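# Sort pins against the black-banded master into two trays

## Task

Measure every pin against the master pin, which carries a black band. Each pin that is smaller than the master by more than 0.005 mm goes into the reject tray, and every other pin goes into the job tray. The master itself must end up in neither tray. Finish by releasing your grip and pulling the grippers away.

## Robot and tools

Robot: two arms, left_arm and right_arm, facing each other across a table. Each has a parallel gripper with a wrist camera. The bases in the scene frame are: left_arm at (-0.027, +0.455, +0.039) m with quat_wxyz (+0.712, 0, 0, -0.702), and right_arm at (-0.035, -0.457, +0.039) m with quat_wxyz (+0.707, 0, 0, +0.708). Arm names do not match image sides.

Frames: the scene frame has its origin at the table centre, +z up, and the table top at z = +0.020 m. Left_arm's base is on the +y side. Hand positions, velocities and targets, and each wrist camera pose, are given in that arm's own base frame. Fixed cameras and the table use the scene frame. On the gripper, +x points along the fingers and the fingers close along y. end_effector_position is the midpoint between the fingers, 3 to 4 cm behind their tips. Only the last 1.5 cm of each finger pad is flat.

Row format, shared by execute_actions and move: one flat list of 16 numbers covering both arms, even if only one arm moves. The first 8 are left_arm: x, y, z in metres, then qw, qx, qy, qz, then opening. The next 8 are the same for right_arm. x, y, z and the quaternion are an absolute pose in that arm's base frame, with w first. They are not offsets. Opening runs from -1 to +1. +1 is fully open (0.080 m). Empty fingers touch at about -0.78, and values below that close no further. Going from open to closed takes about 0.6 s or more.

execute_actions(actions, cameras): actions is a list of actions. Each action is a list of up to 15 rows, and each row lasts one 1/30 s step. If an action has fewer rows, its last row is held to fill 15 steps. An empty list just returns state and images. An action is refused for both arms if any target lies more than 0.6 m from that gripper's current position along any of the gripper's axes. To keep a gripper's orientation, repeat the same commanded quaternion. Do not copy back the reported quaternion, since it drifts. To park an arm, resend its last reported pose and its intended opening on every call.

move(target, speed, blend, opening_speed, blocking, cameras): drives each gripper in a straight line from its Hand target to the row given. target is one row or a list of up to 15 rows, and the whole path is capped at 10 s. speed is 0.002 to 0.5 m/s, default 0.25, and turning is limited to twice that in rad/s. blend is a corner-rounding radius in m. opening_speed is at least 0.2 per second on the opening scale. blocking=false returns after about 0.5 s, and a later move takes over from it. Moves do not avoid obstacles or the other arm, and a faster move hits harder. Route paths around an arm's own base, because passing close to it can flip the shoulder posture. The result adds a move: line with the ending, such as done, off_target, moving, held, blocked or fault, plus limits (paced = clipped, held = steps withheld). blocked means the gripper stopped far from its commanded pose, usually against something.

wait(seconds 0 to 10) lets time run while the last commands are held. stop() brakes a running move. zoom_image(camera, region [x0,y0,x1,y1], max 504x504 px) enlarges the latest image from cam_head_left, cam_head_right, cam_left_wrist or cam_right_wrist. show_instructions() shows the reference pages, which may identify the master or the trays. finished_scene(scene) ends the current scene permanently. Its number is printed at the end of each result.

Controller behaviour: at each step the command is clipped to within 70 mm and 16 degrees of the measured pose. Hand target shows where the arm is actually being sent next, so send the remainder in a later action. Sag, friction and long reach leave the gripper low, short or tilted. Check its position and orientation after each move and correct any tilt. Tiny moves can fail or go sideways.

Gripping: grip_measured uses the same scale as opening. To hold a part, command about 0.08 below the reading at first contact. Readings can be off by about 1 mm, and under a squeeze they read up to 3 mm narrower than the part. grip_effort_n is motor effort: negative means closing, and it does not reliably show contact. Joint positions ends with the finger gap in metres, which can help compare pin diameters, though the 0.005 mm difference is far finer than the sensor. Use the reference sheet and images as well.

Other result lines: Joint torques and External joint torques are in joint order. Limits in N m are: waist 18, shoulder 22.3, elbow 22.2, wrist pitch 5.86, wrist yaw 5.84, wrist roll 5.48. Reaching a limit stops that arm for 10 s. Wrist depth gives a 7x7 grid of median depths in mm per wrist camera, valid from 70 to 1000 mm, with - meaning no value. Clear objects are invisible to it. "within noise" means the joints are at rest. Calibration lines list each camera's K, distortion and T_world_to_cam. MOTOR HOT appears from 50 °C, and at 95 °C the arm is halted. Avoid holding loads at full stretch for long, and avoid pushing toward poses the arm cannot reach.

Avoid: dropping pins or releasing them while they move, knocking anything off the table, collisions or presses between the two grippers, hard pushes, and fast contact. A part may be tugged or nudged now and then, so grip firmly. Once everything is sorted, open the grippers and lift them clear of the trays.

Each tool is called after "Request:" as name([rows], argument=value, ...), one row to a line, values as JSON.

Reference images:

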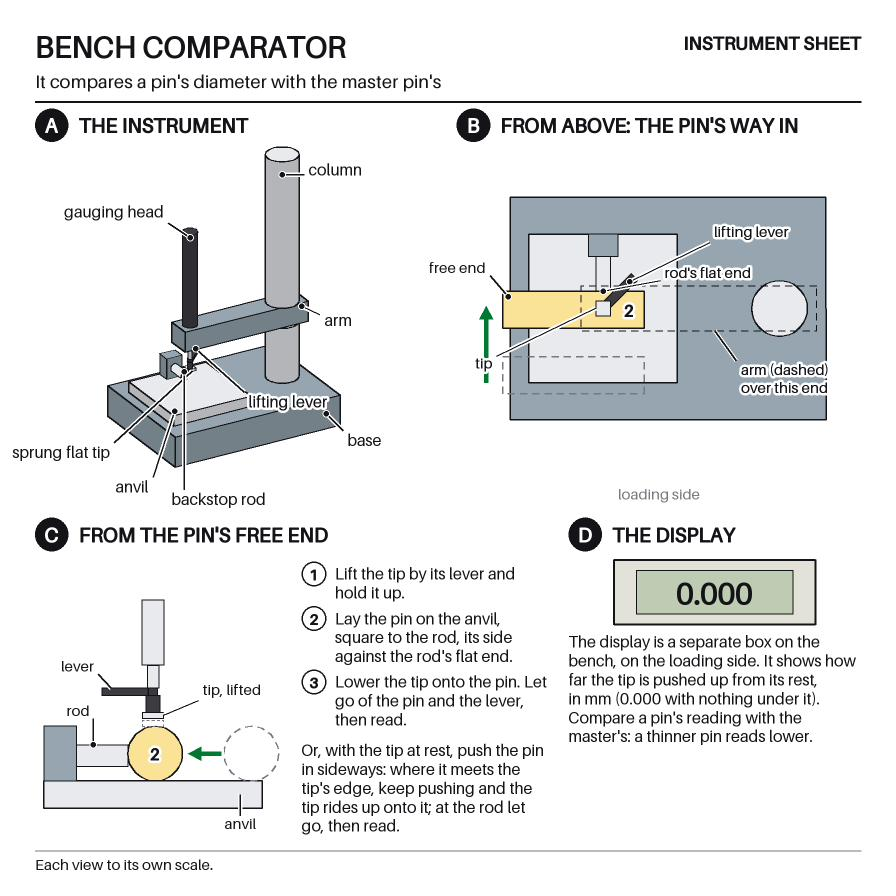

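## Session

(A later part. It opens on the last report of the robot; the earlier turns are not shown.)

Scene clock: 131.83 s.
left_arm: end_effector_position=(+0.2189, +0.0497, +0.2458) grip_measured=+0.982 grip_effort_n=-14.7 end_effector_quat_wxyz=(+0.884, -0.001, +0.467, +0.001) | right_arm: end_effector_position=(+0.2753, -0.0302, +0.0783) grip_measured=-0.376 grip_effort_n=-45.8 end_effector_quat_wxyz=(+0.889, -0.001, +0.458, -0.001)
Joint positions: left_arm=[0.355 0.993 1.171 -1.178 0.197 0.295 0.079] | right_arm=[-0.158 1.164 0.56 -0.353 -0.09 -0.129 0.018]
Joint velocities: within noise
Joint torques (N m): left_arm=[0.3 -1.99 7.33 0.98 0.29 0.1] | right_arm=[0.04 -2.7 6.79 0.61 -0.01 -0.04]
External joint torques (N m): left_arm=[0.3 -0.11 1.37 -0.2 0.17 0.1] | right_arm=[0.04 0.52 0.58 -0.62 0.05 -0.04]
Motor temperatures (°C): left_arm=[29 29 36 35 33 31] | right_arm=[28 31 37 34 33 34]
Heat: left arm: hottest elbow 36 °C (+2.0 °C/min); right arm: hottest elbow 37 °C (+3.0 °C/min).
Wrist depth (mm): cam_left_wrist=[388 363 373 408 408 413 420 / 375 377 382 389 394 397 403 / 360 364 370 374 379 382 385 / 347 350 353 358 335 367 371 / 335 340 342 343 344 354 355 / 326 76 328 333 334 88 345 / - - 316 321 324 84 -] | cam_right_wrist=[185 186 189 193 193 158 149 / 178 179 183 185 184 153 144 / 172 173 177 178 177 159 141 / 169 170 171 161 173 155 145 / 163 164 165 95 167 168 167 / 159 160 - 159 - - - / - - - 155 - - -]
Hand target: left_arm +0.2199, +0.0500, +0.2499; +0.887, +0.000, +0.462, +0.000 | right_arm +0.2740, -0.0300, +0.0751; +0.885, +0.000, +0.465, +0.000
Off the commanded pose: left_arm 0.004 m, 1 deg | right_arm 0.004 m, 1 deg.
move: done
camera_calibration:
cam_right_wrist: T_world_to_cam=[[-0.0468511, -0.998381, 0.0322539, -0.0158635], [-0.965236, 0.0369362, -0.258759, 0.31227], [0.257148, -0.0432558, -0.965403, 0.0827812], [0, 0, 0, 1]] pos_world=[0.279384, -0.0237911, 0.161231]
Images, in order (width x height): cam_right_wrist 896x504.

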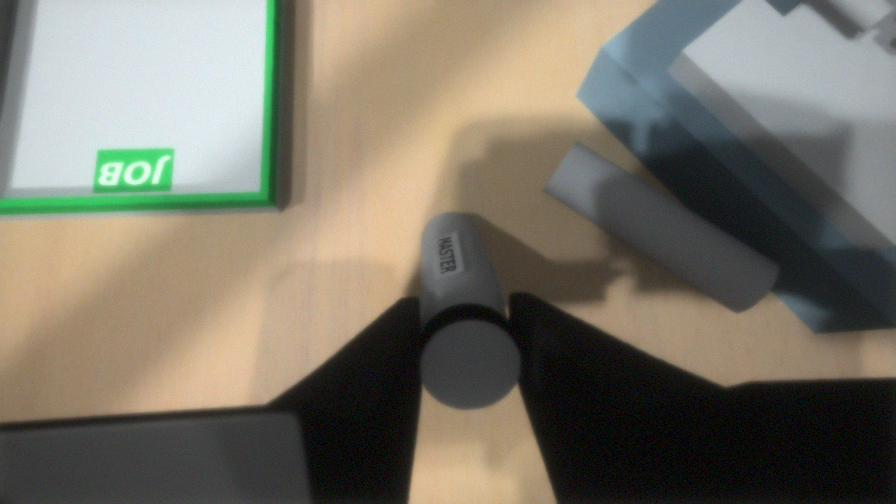

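Request:
move([
  [0.22, 0.05, 0.25, 0.8871, 0, 0.4617, 0, 0.98, 0.265, -0.030, 0.066, 0.8850, 0, 0.4656, 0, -0.38],
  [0.22, 0.05, 0.25, 0.8871, 0, 0.4617, 0, 0.98, 0.256, -0.030, 0.053, 0.8850, 0, 0.4656, 0, -0.38],
], speed=0.04, cameras=["cam_right_wrist"])

Scene clock: 136.30 s.
left_arm: end_effector_position=(+0.2189, +0.0497, +0.2458) grip_measured=+0.982 grip_effort_n=-14.7 end_effector_quat_wxyz=(+0.884, -0.001, +0.467, +0.001) | right_arm: end_effector_position=(+0.2584, -0.0302, +0.0552) grip_measured=-0.372 grip_effort_n=-40.2 end_effector_quat_wxyz=(+0.886, +0.000, +0.464, -0.001)
Joint positions: left_arm=[0.355 0.993 1.171 -1.178 0.197 0.295 0.079] | right_arm=[-0.171 1.139 0.455 -0.288 -0.095 -0.14 0.018]
Joint velocities: within noise
Joint torques (N m): left_arm=[0.29 -1.99 7.34 0.98 0.29 0.1] | right_arm=[-0.19 -4.14 5.36 1.18 -0.15 -0.13]
External joint torques (N m): left_arm=[0.28 -0.09 1.38 -0.19 0.18 0.09] | right_arm=[-0.19 -1.33 -0.58 0 -0.09 -0.13]
Motor temperatures (°C): left_arm=[29 29 36 35 33 31] | right_arm=[28 31 37 33 33 34]
Heat: left arm: hottest elbow 36 °C (+2.0 °C/min); right arm: hottest elbow 37 °C (+3.0 °C/min).
Wrist depth (mm): cam_left_wrist=[388 363 374 406 410 412 420 / 374 378 384 390 392 397 402 / 359 365 370 375 378 380 384 / 347 351 354 360 334 367 372 / 334 339 342 345 344 353 357 / 325 76 328 333 334 88 345 / - - 317 321 323 84 -] | cam_right_wrist=[157 158 163 164 164 138 123 / 152 146 157 159 157 144 128 / 150 151 152 131 154 139 133 / 145 146 147 112 149 150 150 / 141 142 142 96 144 146 147 / 138 138 - 94 - - - / - - - 135 - - -]
Hand target: left_arm +0.2199, +0.0500, +0.2499; +0.887, +0.000, +0.462, +0.000 | right_arm +0.2560, -0.0299, +0.0529; +0.885, +0.000, +0.466, +0.000
Off the commanded pose: left_arm 0.004 m, 1 deg | right_arm 0.003 m, 0 deg.
move: done
camera_calibration:
cam_right_wrist: T_world_to_cam=[[-0.0479536, -0.998329, 0.0322443, -0.015631], [-0.968791, 0.0386264, -0.244853, 0.290154], [0.243198, -0.0429795, -0.969024, 0.0685898], [0, 0, 0, 1]] pos_world=[0.263668, -0.0238646, 0.138014]
Images, in order (width x height): cam_right_wrist 896x504.

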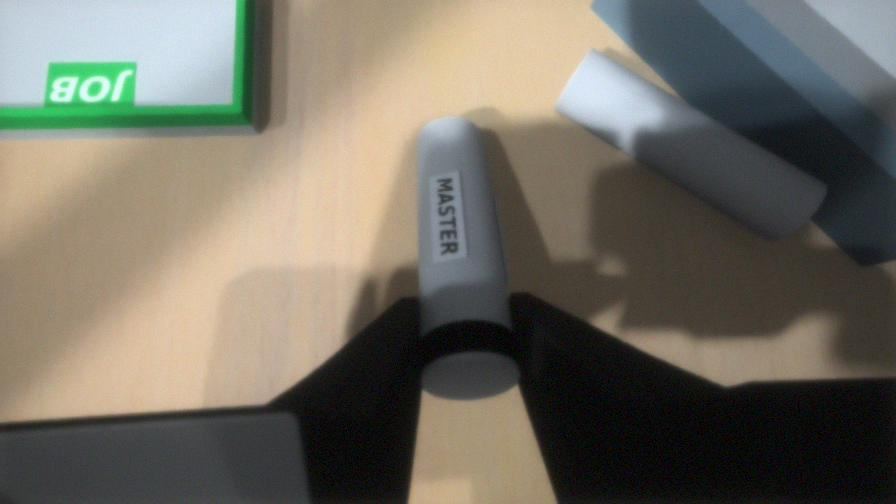

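Works well. Continue down.

Request:
move([
  [0.22, 0.05, 0.25, 0.8871, 0, 0.4617, 0, 0.98, 0.250, -0.030, 0.036, 0.8850, 0, 0.4656, 0, -0.38],
  [0.22, 0.05, 0.25, 0.8871, 0, 0.4617, 0, 0.98, 0.2475, -0.030, 0.0225, 0.8850, 0, 0.4656, 0, -0.38],
], speed=0.04, cameras=["cam_right_wrist"])

Scene clock: 140.20 s.
left_arm: end_effector_position=(+0.2189, +0.0497, +0.2458) grip_measured=+0.982 grip_effort_n=-14.7 end_effector_quat_wxyz=(+0.884, -0.001, +0.467, +0.001) | right_arm: end_effector_position=(+0.2502, -0.0304, +0.0266) grip_measured=-0.372 grip_effort_n=-40.7 end_effector_quat_wxyz=(+0.888, -0.001, +0.460, -0.002)
Joint positions: left_arm=[0.355 0.993 1.171 -1.178 0.197 0.295 0.079] | right_arm=[-0.18 1.179 0.34 -0.124 -0.1 -0.148 0.018]
Joint velocities: within noise
Joint torques (N m): left_arm=[0.29 -1.98 7.33 0.98 0.29 0.1] | right_arm=[-0.2 -2.56 5.2 1.19 -0.15 -0.13]
External joint torques (N m): left_arm=[0.27 -0.12 1.39 -0.2 0.18 0.1] | right_arm=[-0.21 0.14 -0.35 0 -0.09 -0.14]
Motor temperatures (°C): left_arm=[29 29 36 35 33 31] | right_arm=[28 31 37 34 33 34]
Heat: left arm: hottest elbow 36 °C (+1.0 °C/min); right arm: hottest elbow 37 °C (+2.0 °C/min).
Wrist depth (mm): cam_left_wrist=[388 363 374 407 410 412 422 / 374 378 385 390 392 397 402 / 361 364 369 373 379 383 385 / 348 351 355 359 334 368 372 / 334 339 342 345 345 353 356 / 326 76 329 334 335 88 346 / - - 317 322 323 84 -] | cam_right_wrist=[125 129 132 133 133 114 114 / 126 126 127 108 129 129 111 / 122 122 123 104 125 126 126 / 118 118 119 101 121 122 122 / 114 114 116 95 116 118 118 / 111 112 - 112 - - - / - - - 109 - - -]
Hand target: left_arm +0.2199, +0.0500, +0.2499; +0.887, +0.000, +0.462, +0.000 | right_arm +0.2474, -0.0300, +0.0226; +0.885, +0.000, +0.466, +0.000
Off the commanded pose: left_arm 0.004 m, 1 deg | right_arm 0.005 m, 1 deg.
move: done
camera_calibration:
cam_right_wrist: T_world_to_cam=[[-0.0483498, -0.998263, 0.0336747, -0.0152115], [-0.96646, 0.0382427, -0.253955, 0.27491], [0.252226, -0.044824, -0.96663, 0.0405256], [0, 0, 0, 1]] pos_world=[0.254733, -0.0238819, 0.1095]
Images, in order (width x height): cam_right_wrist 896x504.

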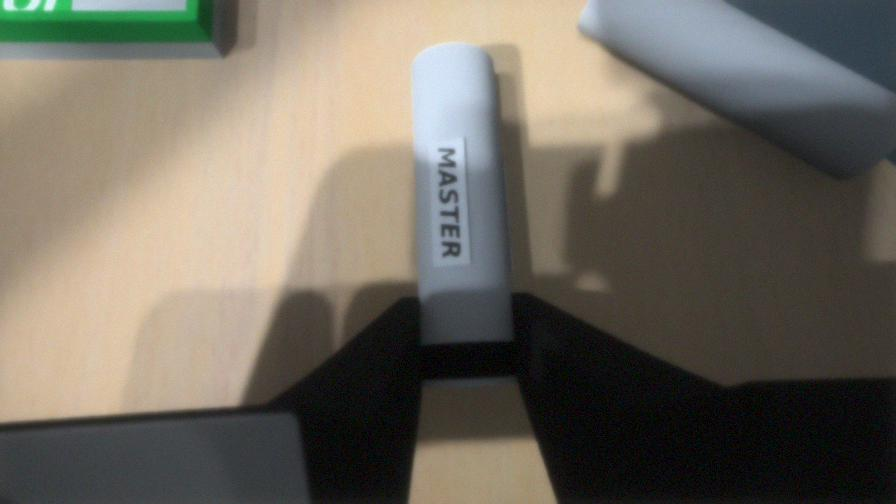

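Request:
move([
  [0.22, 0.05, 0.25, 0.8871, 0, 0.4617, 0, 0.98, 0.2475, -0.030, 0.0200, 0.8850, 0, 0.4656, 0, -0.38],
  [0.22, 0.05, 0.25, 0.8871, 0, 0.4617, 0, 0.98, 0.2475, -0.030, 0.0200, 0.8850, 0, 0.4656, 0, -0.1],
  [0.22, 0.05, 0.25, 0.8871, 0, 0.4617, 0, 0.98, 0.255, -0.030, 0.035, 0.8850, 0, 0.4656, 0, -0.1],
  [0.22, 0.05, 0.25, 0.8871, 0, 0.4617, 0, 0.98, 0.270, -0.032, 0.030, 0.8850, 0, 0.4656, 0, -0.1],
  [0.22, 0.05, 0.25, 0.8871, 0, 0.4617, 0, 0.98, 0.270, -0.032, 0.0215, 0.8850, 0, 0.4656, 0, -0.1],
], speed=0.05, cameras=["cam_right_wrist"])

Scene clock: 147.87 s.
left_arm: end_effector_position=(+0.2189, +0.0497, +0.2458) grip_measured=+0.982 grip_effort_n=-14.7 end_effector_quat_wxyz=(+0.884, -0.001, +0.467, +0.001) | right_arm: end_effector_position=(+0.2718, -0.0327, +0.0247) grip_measured=-0.104 grip_effort_n=14.7 end_effector_quat_wxyz=(+0.887, -0.001, +0.462, +0.000)
Joint positions: left_arm=[0.355 0.993 1.171 -1.178 0.197 0.295 0.079] | right_arm=[-0.174 1.304 0.405 -0.067 -0.099 -0.146 0.03]
Joint velocities: within noise
Joint torques (N m): left_arm=[0.3 -1.98 7.32 0.98 0.29 0.1] | right_arm=[0.22 -3.42 5.21 1.25 0.05 0.13]
External joint torques (N m): left_arm=[0.3 -0.08 1.38 -0.19 0.18 0.1] | right_arm=[0.2 0 -0.23 0.04 0.11 0.13]
Motor temperatures (°C): left_arm=[29 29 36 35 33 31] | right_arm=[28 30 36 34 33 34]
Heat: left arm: hottest elbow 36 °C (+1.0 °C/min); right arm: hottest elbow 36 °C (+0.0 °C/min).
Wrist depth (mm): cam_left_wrist=[388 364 373 408 409 413 422 / 374 378 384 390 390 395 403 / 361 366 369 373 377 381 384 / 347 352 354 359 334 367 371 / 334 339 342 344 344 355 356 / 325 76 329 333 335 88 346 / - - 317 321 325 84 -] | cam_right_wrist=[125 125 129 130 131 123 106 / 120 122 124 125 125 106 108 / 119 119 120 101 122 122 103 / 115 115 116 98 118 118 119 / 111 112 112 95 103 116 116 / 108 109 - 92 93 - - / - - - 89 - - -]
Hand target: left_arm +0.2199, +0.0500, +0.2499; +0.887, +0.000, +0.462, +0.000 | right_arm +0.2699, -0.0320, +0.0215; +0.885, +0.000, +0.466, +0.000
Off the commanded pose: left_arm 0.004 m, 1 deg | right_arm 0.004 m, 1 deg.
move: done
camera_calibration:
cam_right_wrist: T_world_to_cam=[[-0.0441441, -0.998487, 0.0328018, -0.0175798], [-0.967394, 0.0345267, -0.25091, 0.295382], [0.249398, -0.0428085, -0.967454, 0.0339437], [0, 0, 0, 1]] pos_world=[0.276509, -0.0262986, 0.10753]
Images, in order (width x height): cam_right_wrist 896x504.

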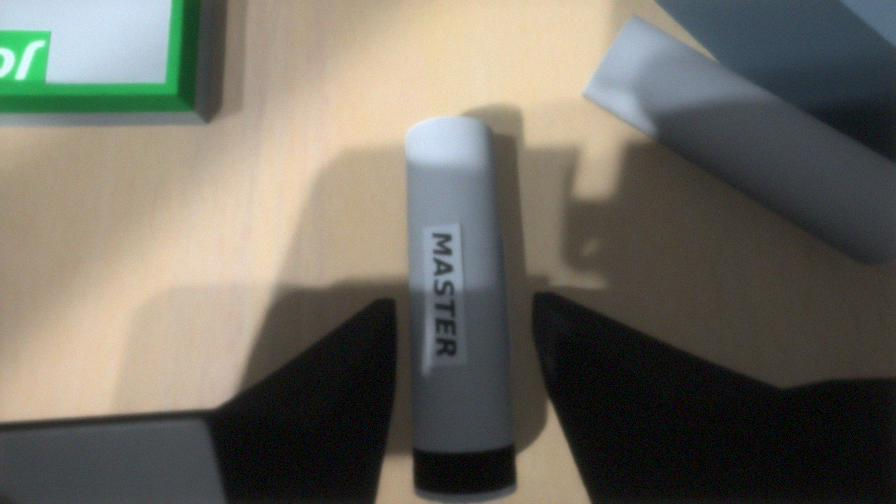

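Request:
move([
  [0.22, 0.05, 0.25, 0.8871, 0, 0.4617, 0, 0.98, 0.270, -0.032, 0.0205, 0.8850, 0, 0.4656, 0, -0.56],
  [0.22, 0.05, 0.25, 0.8871, 0, 0.4617, 0, 0.98, 0.270, -0.032, 0.12, 0.8850, 0, 0.4656, 0, -0.56],
  [0.22, 0.05, 0.25, 0.8871, 0, 0.4617, 0, 0.98, 0.29, -0.06, 0.17, 0.8021, 0.1968, 0.4220, -0.3740, -0.56],
], speed=[0.05,0.1,0.12], blend=[0,0.02,0], opening_speed=0.8, cameras=["cam_right_wrist"])

Scene clock: 161.43 s.
left_arm: end_effector_position=(+0.2190, +0.0497, +0.2460) grip_measured=+0.982 grip_effort_n=-14.7 end_effector_quat_wxyz=(+0.885, -0.001, +0.466, +0.001) | right_arm: end_effector_position=(+0.2862, -0.0598, +0.1643) grip_measured=-0.386 grip_effort_n=-83.5 end_effector_quat_wxyz=(+0.799, +0.195, +0.430, -0.373)
Joint positions: left_arm=[0.355 0.993 1.171 -1.178 0.197 0.295 0.079] | right_arm=[0.02 1.324 1.055 -0.911 0.45 0.795 0.018]
Joint velocities: within noise
Joint torques (N m): left_arm=[0.3 -1.99 7.33 0.98 0.29 0.1] | right_arm=[0.21 -5 8.54 0.82 0.56 0.12]
External joint torques (N m): left_arm=[0.31 -0.1 1.39 -0.18 0.17 0.1] | right_arm=[0.21 -0.63 2.33 -0.08 0.28 0.12]
Motor temperatures (°C): left_arm=[29 29 36 36 33 31] | right_arm=[28 30 38 34 33 34]
Heat: left arm: hottest elbow 36 °C (+1.0 °C/min); right arm: hottest elbow 38 °C (+1.0 °C/min).
Wrist depth (mm): cam_left_wrist=[389 365 374 409 410 412 420 / 373 378 383 389 391 396 402 / 360 363 369 373 377 381 385 / 346 350 355 358 334 367 371 / 334 339 341 345 344 353 356 / 325 76 329 332 335 88 345 / - - 317 320 323 84 -] | cam_right_wrist=[268 273 272 175 289 297 192 / 260 265 240 230 279 282 197 / 252 256 255 101 271 269 210 / 245 248 252 97 262 261 227 / 236 241 245 93 255 259 263 / 230 235 - 91 87 - - / - - - 88 - - -]
Hand target: left_arm +0.2200, +0.0500, +0.2501; +0.887, +0.000, +0.462, +0.000 | right_arm +0.2899, -0.0600, +0.1700; +0.802, +0.197, +0.422, -0.374
Off the commanded pose: left_arm 0.004 m, 1 deg | right_arm 0.007 m, 1 deg.
move: done
camera_calibration:
cam_right_wrist: T_world_to_cam=[[-0.791376, -0.609902, 0.0417591, 0.187044], [-0.601937, 0.765468, -0.227441, 0.280509], [0.106752, -0.205128, -0.972896, 0.196272], [0, 0, 0, 1]] pos_world=[0.295919, -0.0603817, 0.24694]
Images, in order (width x height): cam_right_wrist 896x504.

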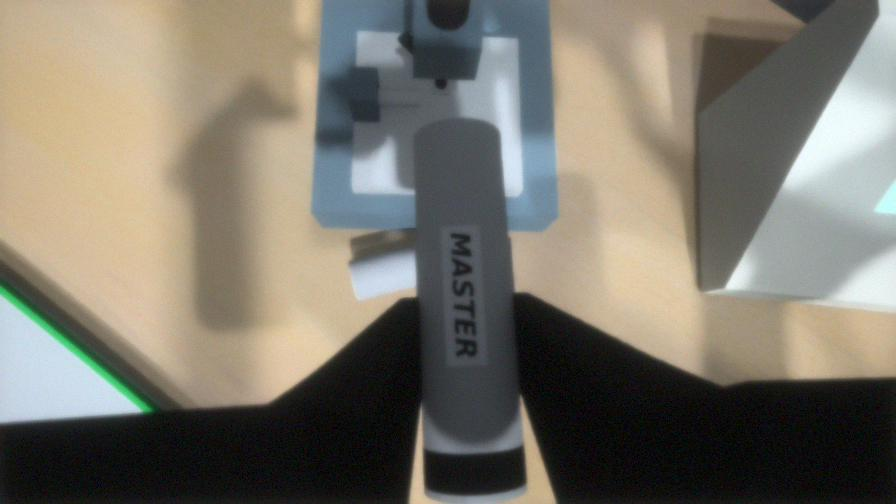

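Request:
move([
  [0.22, 0.05, 0.25, 0.8871, 0, 0.4617, 0, 0.98, 0.300, -0.11, 0.16, 0.7920, 0.2077, 0.4167, -0.3949, -0.56],
  [0.22, 0.05, 0.25, 0.8871, 0, 0.4617, 0, 0.98, 0.3128, -0.1437, 0.10, 0.7920, 0.2077, 0.4167, -0.3949, -0.56],
], speed=0.1, blend=[0.02,0], cameras=["cam_right_wrist","cam_head_right"])

Scene clock: 181.50 s.
left_arm: end_effector_position=(+0.2190, +0.0497, +0.2460) grip_measured=+0.982 grip_effort_n=-14.7 end_effector_quat_wxyz=(+0.885, -0.001, +0.466, +0.001) | right_arm: end_effector_position=(+0.3124, -0.1425, +0.1003) grip_measured=-0.386 grip_effort_n=-83.5 end_effector_quat_wxyz=(+0.791, +0.209, +0.418, -0.395)
Joint positions: left_arm=[0.355 0.993 1.171 -1.178 0.197 0.295 0.079] | right_arm=[-0.279 1.499 0.924 -0.496 0.346 0.557 0.018]
Joint velocities: within noise
Joint torques (N m): left_arm=[0.3 -1.99 7.33 0.98 0.29 0.1] | right_arm=[-0.22 -6.4 6.43 1.26 0.24 -0.14]
External joint torques (N m): left_arm=[0.3 -0.05 1.31 -0.21 0.17 0.09] | right_arm=[-0.19 -0.95 0.41 0.21 0.03 -0.14]
Motor temperatures (°C): left_arm=[29 29 36 36 33 31] | right_arm=[28 31 42 34 33 34]
Heat: left arm: hottest elbow 36 °C (+1.0 °C/min); right arm: hottest elbow 42 °C (+4.0 °C/min).
Wrist depth (mm): cam_left_wrist=[388 365 374 408 410 411 420 / 374 378 383 389 393 398 401 / 360 364 368 374 377 381 385 / 347 351 355 359 335 367 371 / 334 339 342 345 344 353 356 / 325 76 329 333 335 88 345 / - - 316 321 325 84 -] | cam_right_wrist=[- - 91 176 214 218 218 / 193 - - 170 206 209 213 / 188 83 83 101 200 202 152 / 182 144 146 97 193 195 151 / 177 148 142 93 187 189 149 / 173 147 - 91 87 - - / - - - 88 - - -]
Hand target: left_arm +0.2200, +0.0500, +0.2501; +0.887, +0.000, +0.462, +0.000 | right_arm +0.3127, -0.1437, +0.0999; +0.792, +0.208, +0.417, -0.395
Off the commanded pose: left_arm 0.004 m, 1 deg | right_arm 0.001 m, 0 deg.
move: done
camera_calibration:
cam_right_wrist: T_world_to_cam=[[-0.824945, -0.564368, 0.0309067, 0.178033], [-0.554323, 0.797158, -0.239302, 0.335928], [0.110417, -0.214543, -0.970453, 0.111559], [0, 0, 0, 1]] pos_world=[0.320762, -0.143378, 0.183149]
Images, in order (width x height): cam_head_right 504x504, cam_right_wrist 896x504.

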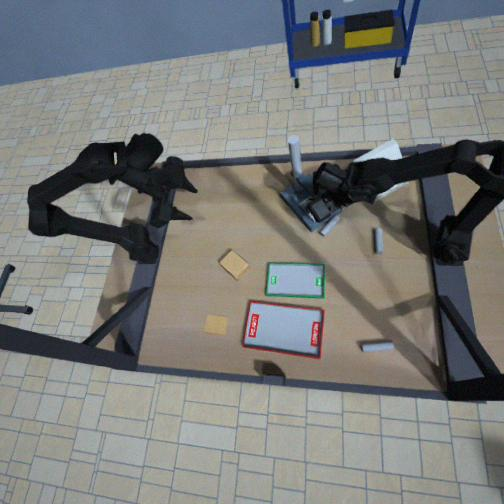

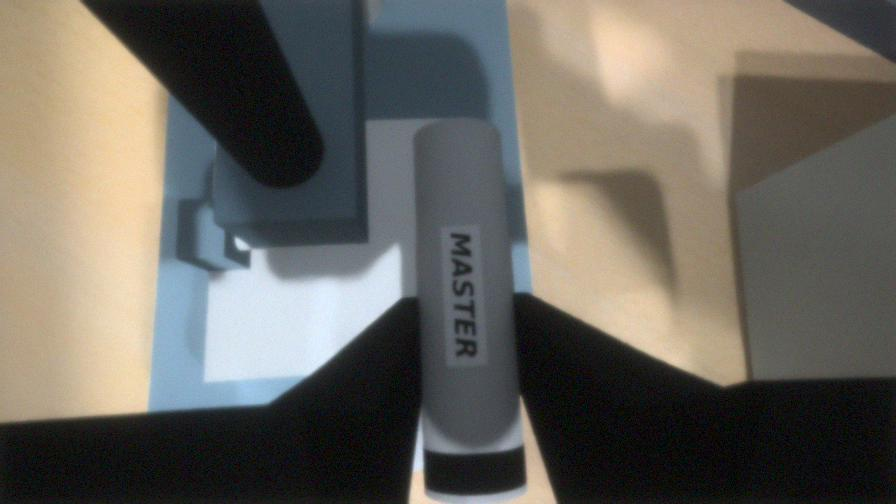

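Request:
move([
  [0.22, 0.05, 0.25, 0.8871, 0, 0.4617, 0, 0.98, 0.3120, -0.1437, 0.068, 0.7920, 0.2077, 0.4167, -0.3949, -0.56],
], speed=0.06, cameras=["cam_right_wrist"])

Request:
move([
  [0.22, 0.05, 0.25, 0.8871, 0, 0.4617, 0, 0.98, 0.3120, -0.1437, 0.064, 0.7920, 0.2077, 0.4167, -0.3949, -0.56],
], speed=0.03, cameras=[])

Request:
move([
  [0.22, 0.05, 0.25, 0.8871, 0, 0.4617, 0, 0.98, 0.3120, -0.1437, 0.061, 0.7920, 0.2077, 0.4167, -0.3949, -0.56],
], speed=0.03, cameras=["cam_right_wrist"])

Scene clock: 187.40 s.
left_arm: end_effector_position=(+0.2190, +0.0497, +0.2460) grip_measured=+0.982 grip_effort_n=-14.7 end_effector_quat_wxyz=(+0.885, -0.001, +0.466, +0.001) | right_arm: end_effector_position=(+0.3122, -0.1427, +0.0692) grip_measured=-0.386 grip_effort_n=-83.5 end_effector_quat_wxyz=(+0.792, +0.209, +0.416, -0.394)
Joint positions: left_arm=[0.355 0.993 1.171 -1.178 0.197 0.295 0.079] | right_arm=[-0.28 1.548 0.835 -0.355 0.345 0.557 0.018]
Joint velocities: within noise
Joint torques (N m): left_arm=[0.29 -1.99 7.33 0.98 0.29 0.1] | right_arm=[-0.21 -6.35 6 1.28 0.25 -0.13]
External joint torques (N m): left_arm=[0.29 -0.08 1.35 -0.2 0.18 0.09] | right_arm=[-0.16 -0.73 0.21 0.22 0.03 -0.13]
Motor temperatures (°C): left_arm=[29 29 36 36 33 31] | right_arm=[28 32 41 34 33 34]
Heat: left arm: hottest elbow 36 °C (+0.0 °C/min); right arm: hottest elbow 41 °C (+4.0 °C/min).
Wrist depth (mm): cam_left_wrist=[388 363 373 406 408 411 421 / 373 378 383 390 393 399 404 / 361 365 369 375 377 380 385 / 347 350 354 358 334 368 371 / 334 338 341 344 344 355 356 / 325 76 328 334 335 88 346 / - - 317 321 323 84 -] | cam_right_wrist=[- - 141 142 178 181 183 / - - 124 126 172 175 178 / - 103 119 101 165 169 151 / 123 114 116 98 160 163 149 / - 111 112 93 127 158 148 / - 116 - 91 87 - - / - - - 88 - - -]
Hand target: left_arm +0.2200, +0.0500, +0.2501; +0.887, +0.000, +0.462, +0.000 | right_arm +0.3121, -0.1437, +0.0681; +0.792, +0.208, +0.417, -0.395
Off the commanded pose: left_arm 0.004 m, 1 deg | right_arm 0.002 m, 0 deg.
move: done
camera_calibration:
cam_right_wrist: T_world_to_cam=[[-0.824896, -0.564546, 0.0288768, 0.178883], [-0.553842, 0.796918, -0.241205, 0.328409], [0.113159, -0.214962, -0.970045, 0.0804114], [0, 0, 0, 1]] pos_world=[0.320348, -0.143442, 0.152051]
Images, in order (width x height): cam_right_wrist 896x504.

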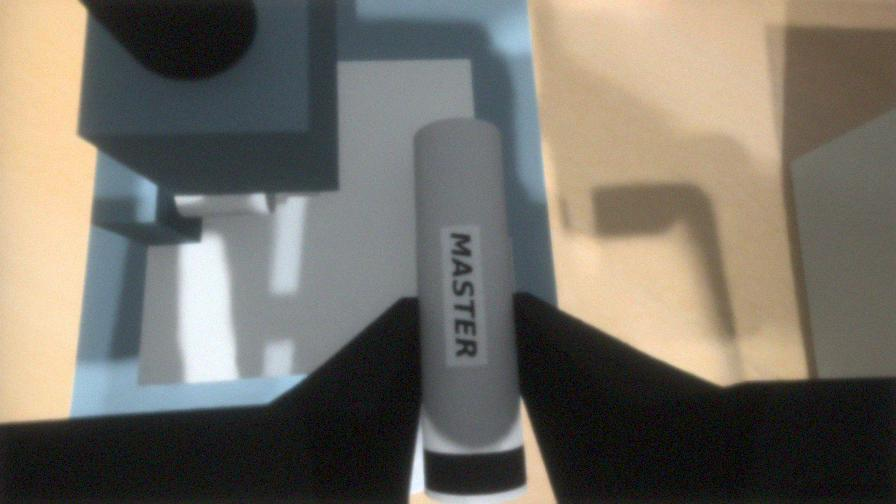

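Scene clock: 188.13 s.
left_arm: end_effector_position=(+0.2190, +0.0497, +0.2460) grip_measured=+0.982 grip_effort_n=-14.2 end_effector_quat_wxyz=(+0.885, -0.001, +0.466, +0.001) | right_arm: end_effector_position=(+0.3133, -0.1430, +0.0679) grip_measured=-0.386 grip_effort_n=-83.5 end_effector_quat_wxyz=(+0.794, +0.210, +0.413, -0.394)
Joint positions: left_arm=[0.355 0.993 1.171 -1.178 0.197 0.295 0.079] | right_arm=[-0.28 1.551 0.828 -0.337 0.345 0.557 0.018]
Joint velocities: within noise
Joint torques (N m): left_arm=[0.29 -1.98 7.34 0.98 0.29 0.09] | right_arm=[-0.21 -5.79 5.65 1.26 0.24 -0.13]
External joint torques (N m): left_arm=[0.29 -0.1 1.37 -0.21 0.17 0.09] | right_arm=[-0.24 -0.24 -0.06 0.2 0.04 -0.13]
Motor temperatures (°C): left_arm=[29 29 36 36 33 31] | right_arm=[28 32 41 34 33 34]
Heat: left arm: hottest elbow 36 °C (+0.0 °C/min); right arm: hottest elbow 41 °C (+4.1 °C/min).
Wrist depth (mm): cam_left_wrist=[388 363 375 408 410 414 421 / 374 376 382 389 392 396 402 / 360 365 368 374 378 381 384 / 347 351 355 359 334 367 372 / 334 339 342 345 344 353 357 / 325 76 329 332 335 88 346 / - - 316 321 325 84 -] | cam_right_wrist=[- - 140 141 178 181 182 / - - - 126 171 174 177 / - - 118 101 165 168 152 / 123 113 116 98 159 162 151 / - 111 112 93 126 157 150 / - 109 - 91 87 - - / - - - 88 - - -]
Hand target: left_arm +0.2200, +0.0500, +0.2501; +0.887, +0.000, +0.462, +0.000 | right_arm +0.3119, -0.1436, +0.0640; +0.792, +0.208, +0.417, -0.395
Off the commanded pose: left_arm 0.004 m, 1 deg | right_arm 0.004 m, 1 deg.
move: done
No camera images: "cameras" was empty.

Scene clock: 188.83 s.
left_arm: end_effector_position=(+0.2190, +0.0497, +0.2460) grip_measured=+0.982 grip_effort_n=-14.7 end_effector_quat_wxyz=(+0.885, -0.001, +0.466, +0.001) | right_arm: end_effector_position=(+0.3142, -0.1432, +0.0671) grip_measured=-0.386 grip_effort_n=-83.5 end_effector_quat_wxyz=(+0.796, +0.210, +0.410, -0.393)
Joint positions: left_arm=[0.355 0.993 1.171 -1.178 0.197 0.295 0.079] | right_arm=[-0.28 1.552 0.823 -0.324 0.345 0.556 0.018]
Joint velocities: within noise
Joint torques (N m): left_arm=[0.3 -1.99 7.33 0.98 0.29 0.1] | right_arm=[-0.2 -5.23 5.38 1.28 0.25 -0.12]
External joint torques (N m): left_arm=[0.32 -0.08 1.35 -0.2 0.17 0.09] | right_arm=[-0.27 0.36 -0.37 0.2 0.05 -0.12]
Motor temperatures (°C): left_arm=[29 29 36 36 33 31] | right_arm=[28 32 41 34 33 34]
Heat: left arm: hottest elbow 36 °C (+0.0 °C/min); right arm: hottest elbow 41 °C (+4.0 °C/min).
Wrist depth (mm): cam_left_wrist=[388 365 373 408 411 413 419 / 375 378 384 390 393 397 401 / 361 364 369 375 379 381 385 / 346 351 354 358 335 368 372 / 335 339 342 344 344 355 355 / 326 76 329 333 335 88 346 / - - 317 321 324 84 -] | cam_right_wrist=[- - 141 142 179 181 183 / - - - 126 171 174 176 / - - 119 101 165 168 153 / 124 113 116 98 158 162 152 / - 111 112 93 126 156 151 / - 109 - 91 87 - - / - - - 88 - - -]
Hand target: left_arm +0.2200, +0.0500, +0.2501; +0.887, +0.000, +0.462, +0.000 | right_arm +0.3119, -0.1436, +0.0610; +0.792, +0.208, +0.417, -0.395
Off the commanded pose: left_arm 0.004 m, 1 deg | right_arm 0.007 m, 1 deg.
move: done
camera_calibration:
cam_right_wrist: T_world_to_cam=[[-0.825069, -0.5647, 0.0193726, 0.18094], [-0.550513, 0.795673, -0.252667, 0.329018], [0.127267, -0.219133, -0.967359, 0.0728303], [0, 0, 0, 1]] pos_world=[0.321148, -0.143654, 0.15008]
Images, in order (width x height): cam_right_wrist 896x504.

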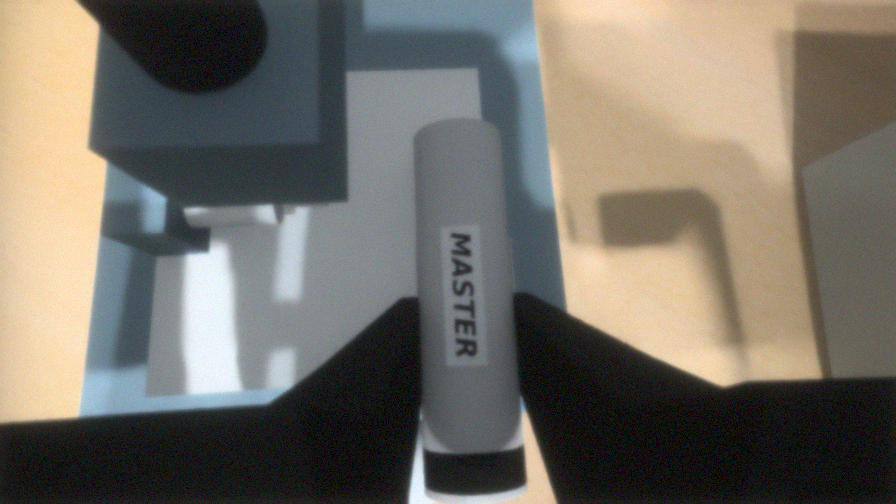

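Request:
move([
  [0.22, 0.05, 0.25, 0.8871, 0, 0.4617, 0, 0.98, 0.3096, -0.1405, 0.0665, 0.7920, 0.2077, 0.4167, -0.3949, -0.56],
  [0.22, 0.05, 0.25, 0.8871, 0, 0.4617, 0, 0.98, 0.3311, -0.1241, 0.066, 0.7920, 0.2077, 0.4167, -0.3949, -0.56],
], speed=0.04, cameras=["cam_right_wrist"])

Scene clock: 198.13 s.
left_arm: end_effector_position=(+0.2190, +0.0497, +0.2460) grip_measured=+0.982 grip_effort_n=-14.7 end_effector_quat_wxyz=(+0.885, -0.001, +0.466, +0.001) | right_arm: end_effector_position=(+0.3278, -0.1263, +0.0674) grip_measured=-0.386 grip_effort_n=-83.5 end_effector_quat_wxyz=(+0.792, +0.207, +0.415, -0.398)
Joint positions: left_arm=[0.355 0.993 1.171 -1.178 0.197 0.295 0.079] | right_arm=[-0.204 1.599 0.88 -0.374 0.39 0.629 0.018]
Joint velocities: within noise
Joint torques (N m): left_arm=[0.31 -1.99 7.33 0.98 0.29 0.1] | right_arm=[0.55 -5.6 7.17 0.88 0.11 0.14]
External joint torques (N m): left_arm=[0.32 -0.12 1.38 -0.2 0.17 0.09] | right_arm=[0.52 0.36 1.46 -0.14 -0.13 0.14]
Motor temperatures (°C): left_arm=[29 29 37 36 33 31] | right_arm=[28 32 39 35 33 34]
Heat: left arm: hottest elbow 37 °C (+1.0 °C/min); right arm: hottest elbow 39 °C (+2.0 °C/min).
Wrist depth (mm): cam_left_wrist=[388 364 372 407 409 412 419 / 373 378 384 389 393 397 402 / 361 365 368 373 379 381 384 / 347 351 354 359 335 368 372 / 335 338 342 344 345 354 357 / 326 76 328 333 336 88 345 / - - 316 321 323 84 -] | cam_right_wrist=[167 169 - - 145 182 185 / 162 161 - - 139 176 178 / 157 155 106 100 133 169 170 / 151 125 115 98 129 163 165 / 147 120 112 93 93 158 160 / - 117 - 91 87 - - / - - - 88 - - -]
Hand target: left_arm +0.2200, +0.0500, +0.2501; +0.887, +0.000, +0.462, +0.000 | right_arm +0.3310, -0.1241, +0.0660; +0.792, +0.208, +0.417, -0.395
Off the commanded pose: left_arm 0.004 m, 1 deg | right_arm 0.004 m, 0 deg.
move: done
camera_calibration:
cam_right_wrist: T_world_to_cam=[[-0.827709, -0.560153, 0.0335742, 0.202155], [-0.549986, 0.797898, -0.246727, 0.322844], [0.111416, -0.222683, -0.968503, 0.0798852], [0, 0, 0, 1]] pos_world=[0.335984, -0.126569, 0.150236]
Images, in order (width x height): cam_right_wrist 896x504.

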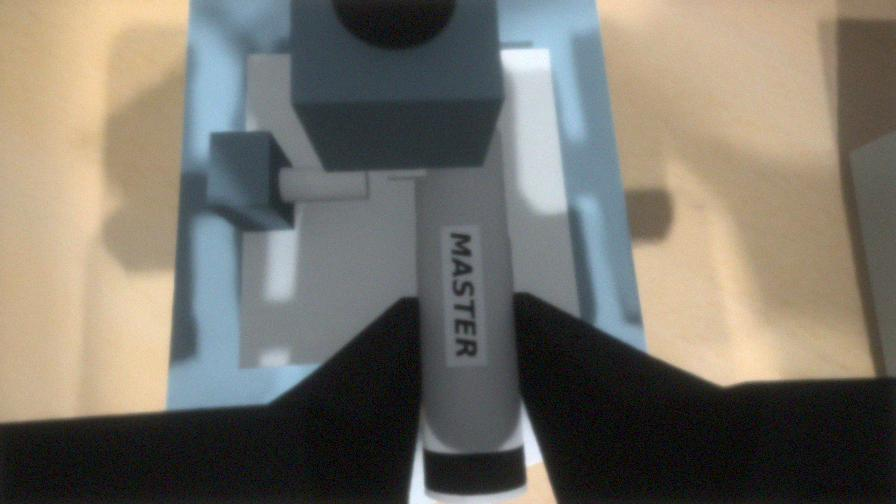

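Request:
move([
  [0.22, 0.05, 0.25, 0.8871, 0, 0.4617, 0, 0.98, 0.3406, -0.1168, 0.066, 0.7920, 0.2077, 0.4167, -0.3949, -0.56],
], speed=0.03, cameras=["cam_right_wrist"])

Request:
zoom_image(camera="cam_right_wrist", region=[300, 80, 560, 300])

Scene clock: 202.30 s.
left_arm: end_effector_position=(+0.2190, +0.0497, +0.2460) grip_measured=+0.982 grip_effort_n=-14.7 end_effector_quat_wxyz=(+0.885, -0.001, +0.466, +0.001) | right_arm: end_effector_position=(+0.3368, -0.1198, +0.0675) grip_measured=-0.386 grip_effort_n=-83.5 end_effector_quat_wxyz=(+0.791, +0.207, +0.415, -0.399)
Joint positions: left_arm=[0.355 0.993 1.171 -1.178 0.197 0.295 0.079] | right_arm=[-0.175 1.63 0.915 -0.389 0.405 0.658 0.018]
Joint velocities: within noise
Joint torques (N m): left_arm=[0.3 -1.99 7.33 0.98 0.29 0.1] | right_arm=[0.7 -5.87 7.18 0.92 0.06 0.16]
External joint torques (N m): left_arm=[0.29 -0.11 1.38 -0.19 0.18 0.1] | right_arm=[0.73 0.2 1.54 -0.06 -0.19 0.16]
Motor temperatures (°C): left_arm=[29 29 37 36 33 31] | right_arm=[28 32 40 35 33 34]
Heat: left arm: hottest elbow 37 °C (+1.0 °C/min); right arm: hottest elbow 40 °C (+3.0 °C/min).
Wrist depth (mm): cam_left_wrist=[387 364 373 406 410 412 420 / 374 377 383 389 393 396 403 / 360 364 367 374 378 380 384 / 347 351 354 359 335 368 372 / 335 340 342 345 345 354 356 / 326 76 328 333 335 88 345 / - - 317 320 324 84 -] | cam_right_wrist=[167 168 139 - 145 183 186 / 161 161 122 - - 176 179 / 156 158 106 101 124 170 172 / 151 152 115 98 119 164 167 / 147 147 112 93 94 157 161 / - 144 - 91 87 - - / - - - 88 - - -]
Hand target: left_arm +0.2200, +0.0500, +0.2501; +0.887, +0.000, +0.462, +0.000 | right_arm +0.3405, -0.1167, +0.0659; +0.792, +0.208, +0.417, -0.395
Off the commanded pose: left_arm 0.004 m, 1 deg | right_arm 0.005 m, 1 deg.
move: done
camera_calibration:
cam_right_wrist: T_world_to_cam=[[-0.828616, -0.558718, 0.0350701, 0.213666], [-0.548903, 0.798554, -0.247016, 0.322304], [0.110007, -0.223932, -0.968377, 0.0807144], [0, 0, 0, 1]] pos_world=[0.345081, -0.119924, 0.150283]
Images, in order (width x height): cam_right_wrist 896x504.

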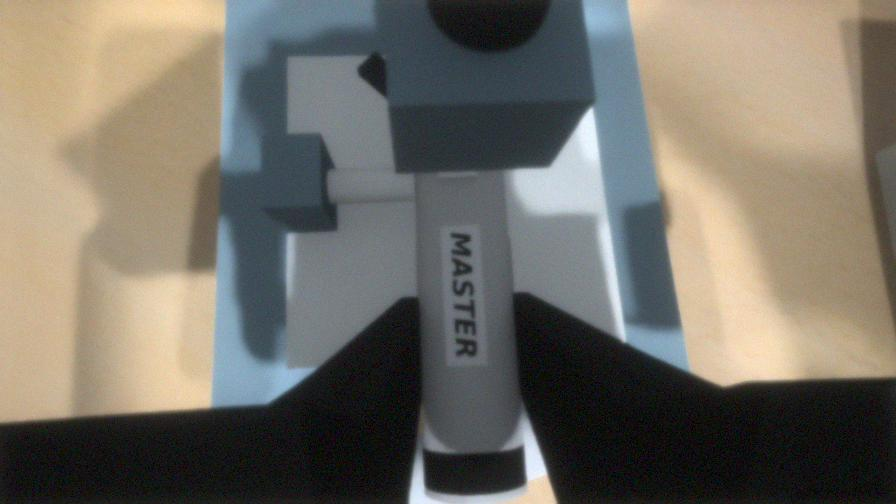

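Scaled by 1.938 from the camera's 896x504 image, which has a finer 1280x720 frame.

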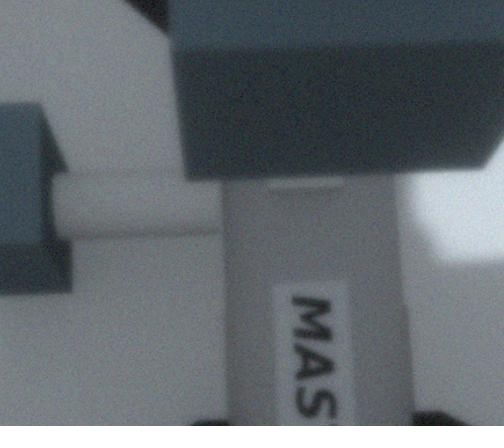

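Request:
move([
  [0.22, 0.05, 0.25, 0.8871, 0, 0.4617, 0, 0.98, 0.3424, -0.1155, 0.066, 0.7920, 0.2077, 0.4167, -0.3949, -0.56],
  [0.22, 0.05, 0.25, 0.8871, 0, 0.4617, 0, 0.98, 0.3393, -0.1178, 0.066, 0.7920, 0.2077, 0.4167, -0.3949, -0.56],
], speed=0.03, cameras=["cam_right_wrist"])

Request:
zoom_image(camera="cam_right_wrist", region=[300, 80, 560, 300])

Scene clock: 207.67 s.
left_arm: end_effector_position=(+0.2190, +0.0497, +0.2460) grip_measured=+0.982 grip_effort_n=-14.7 end_effector_quat_wxyz=(+0.885, -0.001, +0.466, +0.001) | right_arm: end_effector_position=(+0.3372, -0.1195, +0.0674) grip_measured=-0.386 grip_effort_n=-83.5 end_effector_quat_wxyz=(+0.790, +0.206, +0.415, -0.400)
Joint positions: left_arm=[0.355 0.993 1.171 -1.178 0.197 0.295 0.079] | right_arm=[-0.172 1.634 0.919 -0.393 0.409 0.662 0.018]
Joint velocities: within noise
Joint torques (N m): left_arm=[0.3 -1.98 7.32 0.99 0.29 0.1] | right_arm=[0.12 -6.78 6.27 1.27 -0.15 -0.11]
External joint torques (N m): left_arm=[0.29 -0.12 1.4 -0.19 0.18 0.1] | right_arm=[0.13 -0.64 0.61 0.29 -0.39 -0.11]
Motor temperatures (°C): left_arm=[29 29 37 36 33 31] | right_arm=[28 32 40 35 33 34]
Heat: left arm: hottest elbow 37 °C (+1.0 °C/min); right arm: hottest elbow 40 °C (+4.0 °C/min).
Wrist depth (mm): cam_left_wrist=[389 364 371 406 409 412 421 / 375 377 383 389 392 396 402 / 361 365 369 375 379 381 385 / 348 350 355 358 334 367 371 / 334 338 342 344 345 354 356 / 325 76 328 332 335 88 345 / - - 318 320 322 84 -] | cam_right_wrist=[167 168 138 - 145 183 187 / 161 161 123 - - 176 180 / 156 157 106 101 124 170 172 / 150 151 115 98 120 164 167 / 146 147 112 93 94 158 161 / - 144 - 91 87 - - / - - - 88 - - -]
Hand target: left_arm +0.2200, +0.0500, +0.2501; +0.887, +0.000, +0.462, +0.000 | right_arm +0.3392, -0.1178, +0.0659; +0.792, +0.208, +0.417, -0.395
Off the commanded pose: left_arm 0.004 m, 1 deg | right_arm 0.003 m, 1 deg.
move: done
camera_calibration:
cam_right_wrist: T_world_to_cam=[[-0.830005, -0.556458, 0.0380265, 0.214743], [-0.547393, 0.799607, -0.24696, 0.321908], [0.107017, -0.225794, -0.968279, 0.0814077], [0, 0, 0, 1]] pos_world=[0.345736, -0.119523, 0.150158]
Images, in order (width x height): cam_right_wrist 896x504.

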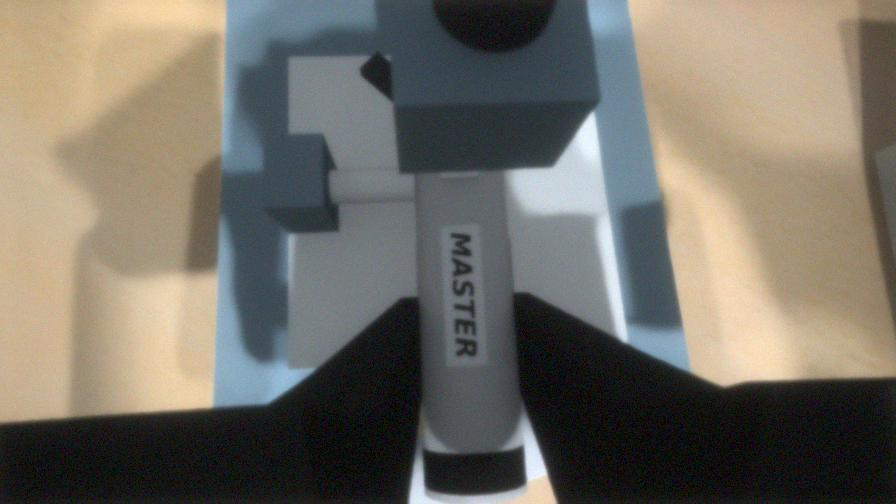

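Scaled by 1.938 from the camera's 896x504 image, which has a finer 1280x720 frame.

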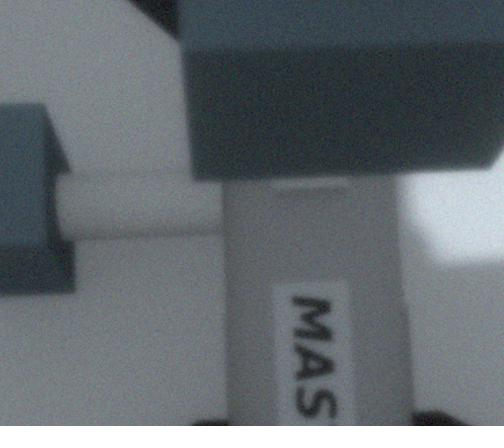

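Request:
move([
  [0.22, 0.05, 0.25, 0.8871, 0, 0.4617, 0, 0.98, 0.3393, -0.1178, 0.066, 0.7920, 0.2077, 0.4167, -0.3949, -0.12],
  [0.22, 0.05, 0.25, 0.8871, 0, 0.4617, 0, 0.98, 0.3210, -0.0940, 0.108, 0.7920, 0.2077, 0.4167, -0.3949, -0.12],
  [0.22, 0.05, 0.25, 0.8871, 0, 0.4617, 0, 0.98, 0.2500, -0.11, 0.20, 0.7920, 0.2077, 0.4167, -0.3949, 0.1],
], speed=[0.03,0.1,0.15], blend=[0,0.01,0], opening_speed=0.5, cameras=["cam_right_wrist","cam_head_right","cam_head_left"])

Scene clock: 214.80 s.
left_arm: end_effector_position=(+0.2190, +0.0497, +0.2460) grip_measured=+0.982 grip_effort_n=-14.7 end_effector_quat_wxyz=(+0.885, -0.001, +0.466, +0.001) | right_arm: end_effector_position=(+0.2495, -0.1094, +0.1953) grip_measured=+0.096 grip_effort_n=14.7 end_effector_quat_wxyz=(+0.789, +0.206, +0.422, -0.396)
Joint positions: left_arm=[0.355 0.993 1.171 -1.178 0.197 0.295 0.079] | right_arm=[-0.205 1.197 1.082 -0.992 0.384 0.627 0.039]
Joint velocities: within noise
Joint torques (N m): left_arm=[0.29 -1.99 7.33 0.98 0.29 0.1] | right_arm=[-0.22 -5.11 7.87 0.8 0.16 -0.13]
External joint torques (N m): left_arm=[0.31 -0.09 1.39 -0.19 0.17 0.09] | right_arm=[-0.2 -1.62 1.62 -0.22 -0.08 -0.13]
Motor temperatures (°C): left_arm=[29 29 37 36 33 31] | right_arm=[28 32 40 35 33 34]
Heat: left arm: hottest elbow 37 °C (+1.0 °C/min); right arm: hottest elbow 40 °C (+4.0 °C/min).
Wrist depth (mm): cam_left_wrist=[387 364 373 407 410 412 420 / 374 378 383 389 392 397 402 / 360 364 369 374 378 379 384 / 347 350 356 359 334 368 371 / 334 339 342 344 344 355 356 / 325 76 329 333 335 88 345 / - - 316 321 324 84 -] | cam_right_wrist=[303 304 217 320 326 312 - / 295 296 206 309 314 202 203 / 286 286 251 299 296 219 221 / 277 278 249 289 290 241 243 / 269 274 235 282 93 262 291 / 264 - 86 273 81 - - / - - 259 265 - - -]
Hand target: left_arm +0.2200, +0.0500, +0.2501; +0.887, +0.000, +0.462, +0.000 | right_arm +0.2500, -0.1100, +0.2000; +0.792, +0.208, +0.417, -0.395
Off the commanded pose: left_arm 0.004 m, 1 deg | right_arm 0.005 m, 1 deg.
move: done
camera_calibration:
cam_right_wrist: T_world_to_cam=[[-0.825178, -0.563396, 0.0408158, 0.140115], [-0.556189, 0.797749, -0.232916, 0.296676], [0.0986631, -0.214899, -0.97164, 0.220866], [0, 0, 0, 1]] pos_world=[0.258837, -0.110269, 0.277984]
Images, in order (width x height): cam_head_left 504x504, cam_head_right 504x504, cam_right_wrist 896x504.

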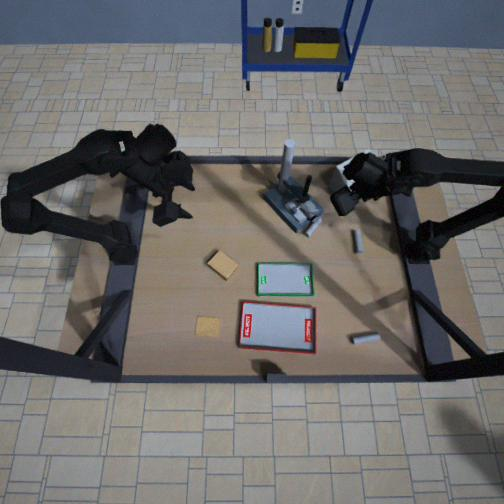

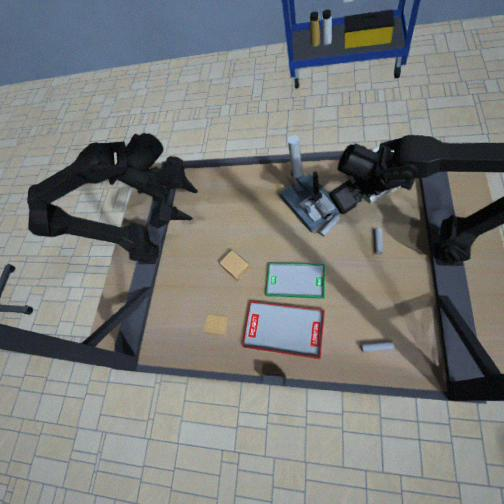

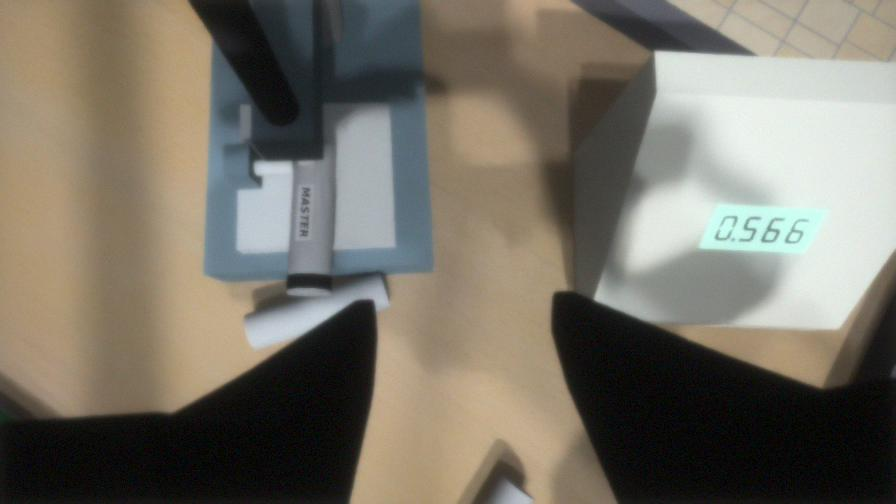

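Request:
zoom_image(camera="cam_right_wrist", region=[680, 180, 850, 280])

Request:
zoom_image(camera="cam_right_wrist", region=[190, 60, 450, 360])

Scaled by 2.965 from the camera's 896x504 image, which has a finer 1280x720 frame.

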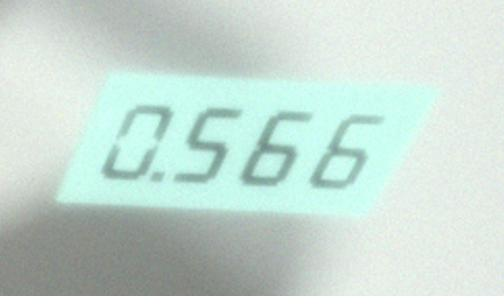

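Scaled by 1.680 from the camera's 896x504 image, which has a finer 1280x720 frame.

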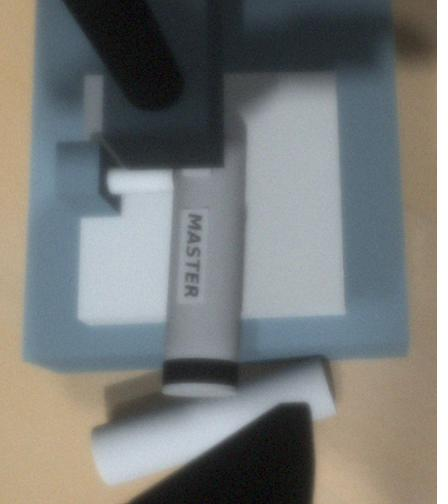

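Request:
move([
  [0.22, 0.05, 0.25, 0.8871, 0, 0.4617, 0, 0.98, 0.3190, -0.0975, 0.108, 0.7920, 0.2077, 0.4167, -0.3949, -0.1],
  [0.22, 0.05, 0.25, 0.8871, 0, 0.4617, 0, 0.98, 0.3363, -0.1200, 0.0660, 0.7920, 0.2077, 0.4167, -0.3949, -0.1],
], speed=[0.12,0.05], blend=[0.005,0], cameras=["cam_right_wrist"])

Scene clock: 233.90 s.
left_arm: end_effector_position=(+0.2190, +0.0497, +0.2460) grip_measured=+0.982 grip_effort_n=-14.7 end_effector_quat_wxyz=(+0.885, -0.001, +0.466, +0.001) | right_arm: end_effector_position=(+0.3382, -0.1196, +0.0712) grip_measured=-0.096 grip_effort_n=-19.3 end_effector_quat_wxyz=(+0.795, +0.210, +0.410, -0.394)
Joint positions: left_arm=[0.355 0.993 1.171 -1.178 0.197 0.295 0.079] | right_arm=[-0.177 1.62 0.915 -0.385 0.396 0.653 0.031]
Joint velocities: within noise
Joint torques (N m): left_arm=[0.3 -1.99 7.33 0.99 0.29 0.1] | right_arm=[-0.23 -6.25 5.51 1.1 0.16 -0.14]
External joint torques (N m): left_arm=[0.3 -0.09 1.39 -0.18 0.18 0.1] | right_arm=[-0.27 -0.13 -0.25 0.08 -0.07 -0.14]
Motor temperatures (°C): left_arm=[29 29 37 36 33 31] | right_arm=[28 32 40 34 33 34]
Heat: left arm: hottest elbow 37 °C (+1.0 °C/min); right arm: hottest elbow 40 °C (-1.0 °C/min).
Wrist depth (mm): cam_left_wrist=[388 364 372 407 410 412 421 / 375 376 383 388 392 396 401 / 361 365 370 374 379 383 385 / 347 350 354 359 334 367 372 / 334 339 342 344 346 355 356 / 325 76 328 333 334 88 345 / - - 318 320 324 84 -] | cam_right_wrist=[172 174 143 - 148 185 188 / 166 167 137 - - 179 180 / 161 162 103 103 126 171 173 / 156 157 119 102 122 165 168 / 151 152 116 98 104 159 162 / 146 - - 97 86 - - / - - - 91 96 - -]
Hand target: left_arm +0.2200, +0.0500, +0.2501; +0.887, +0.000, +0.462, +0.000 | right_arm +0.3363, -0.1199, +0.0661; +0.792, +0.208, +0.417, -0.395
Off the commanded pose: left_arm 0.004 m, 1 deg | right_arm 0.006 m, 1 deg.
move: done
camera_calibration:
cam_right_wrist: T_world_to_cam=[[-0.825954, -0.563334, 0.0213158, 0.214345], [-0.549691, 0.79641, -0.252132, 0.32426], [0.125058, -0.219966, -0.967458, 0.0794955], [0, 0, 0, 1]] pos_world=[0.345341, -0.12001, 0.154096]
Images, in order (width x height): cam_right_wrist 896x504.

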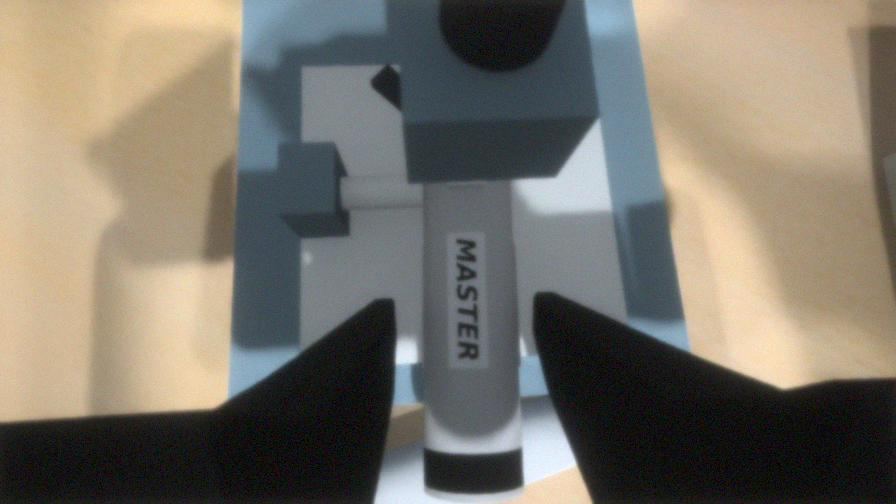

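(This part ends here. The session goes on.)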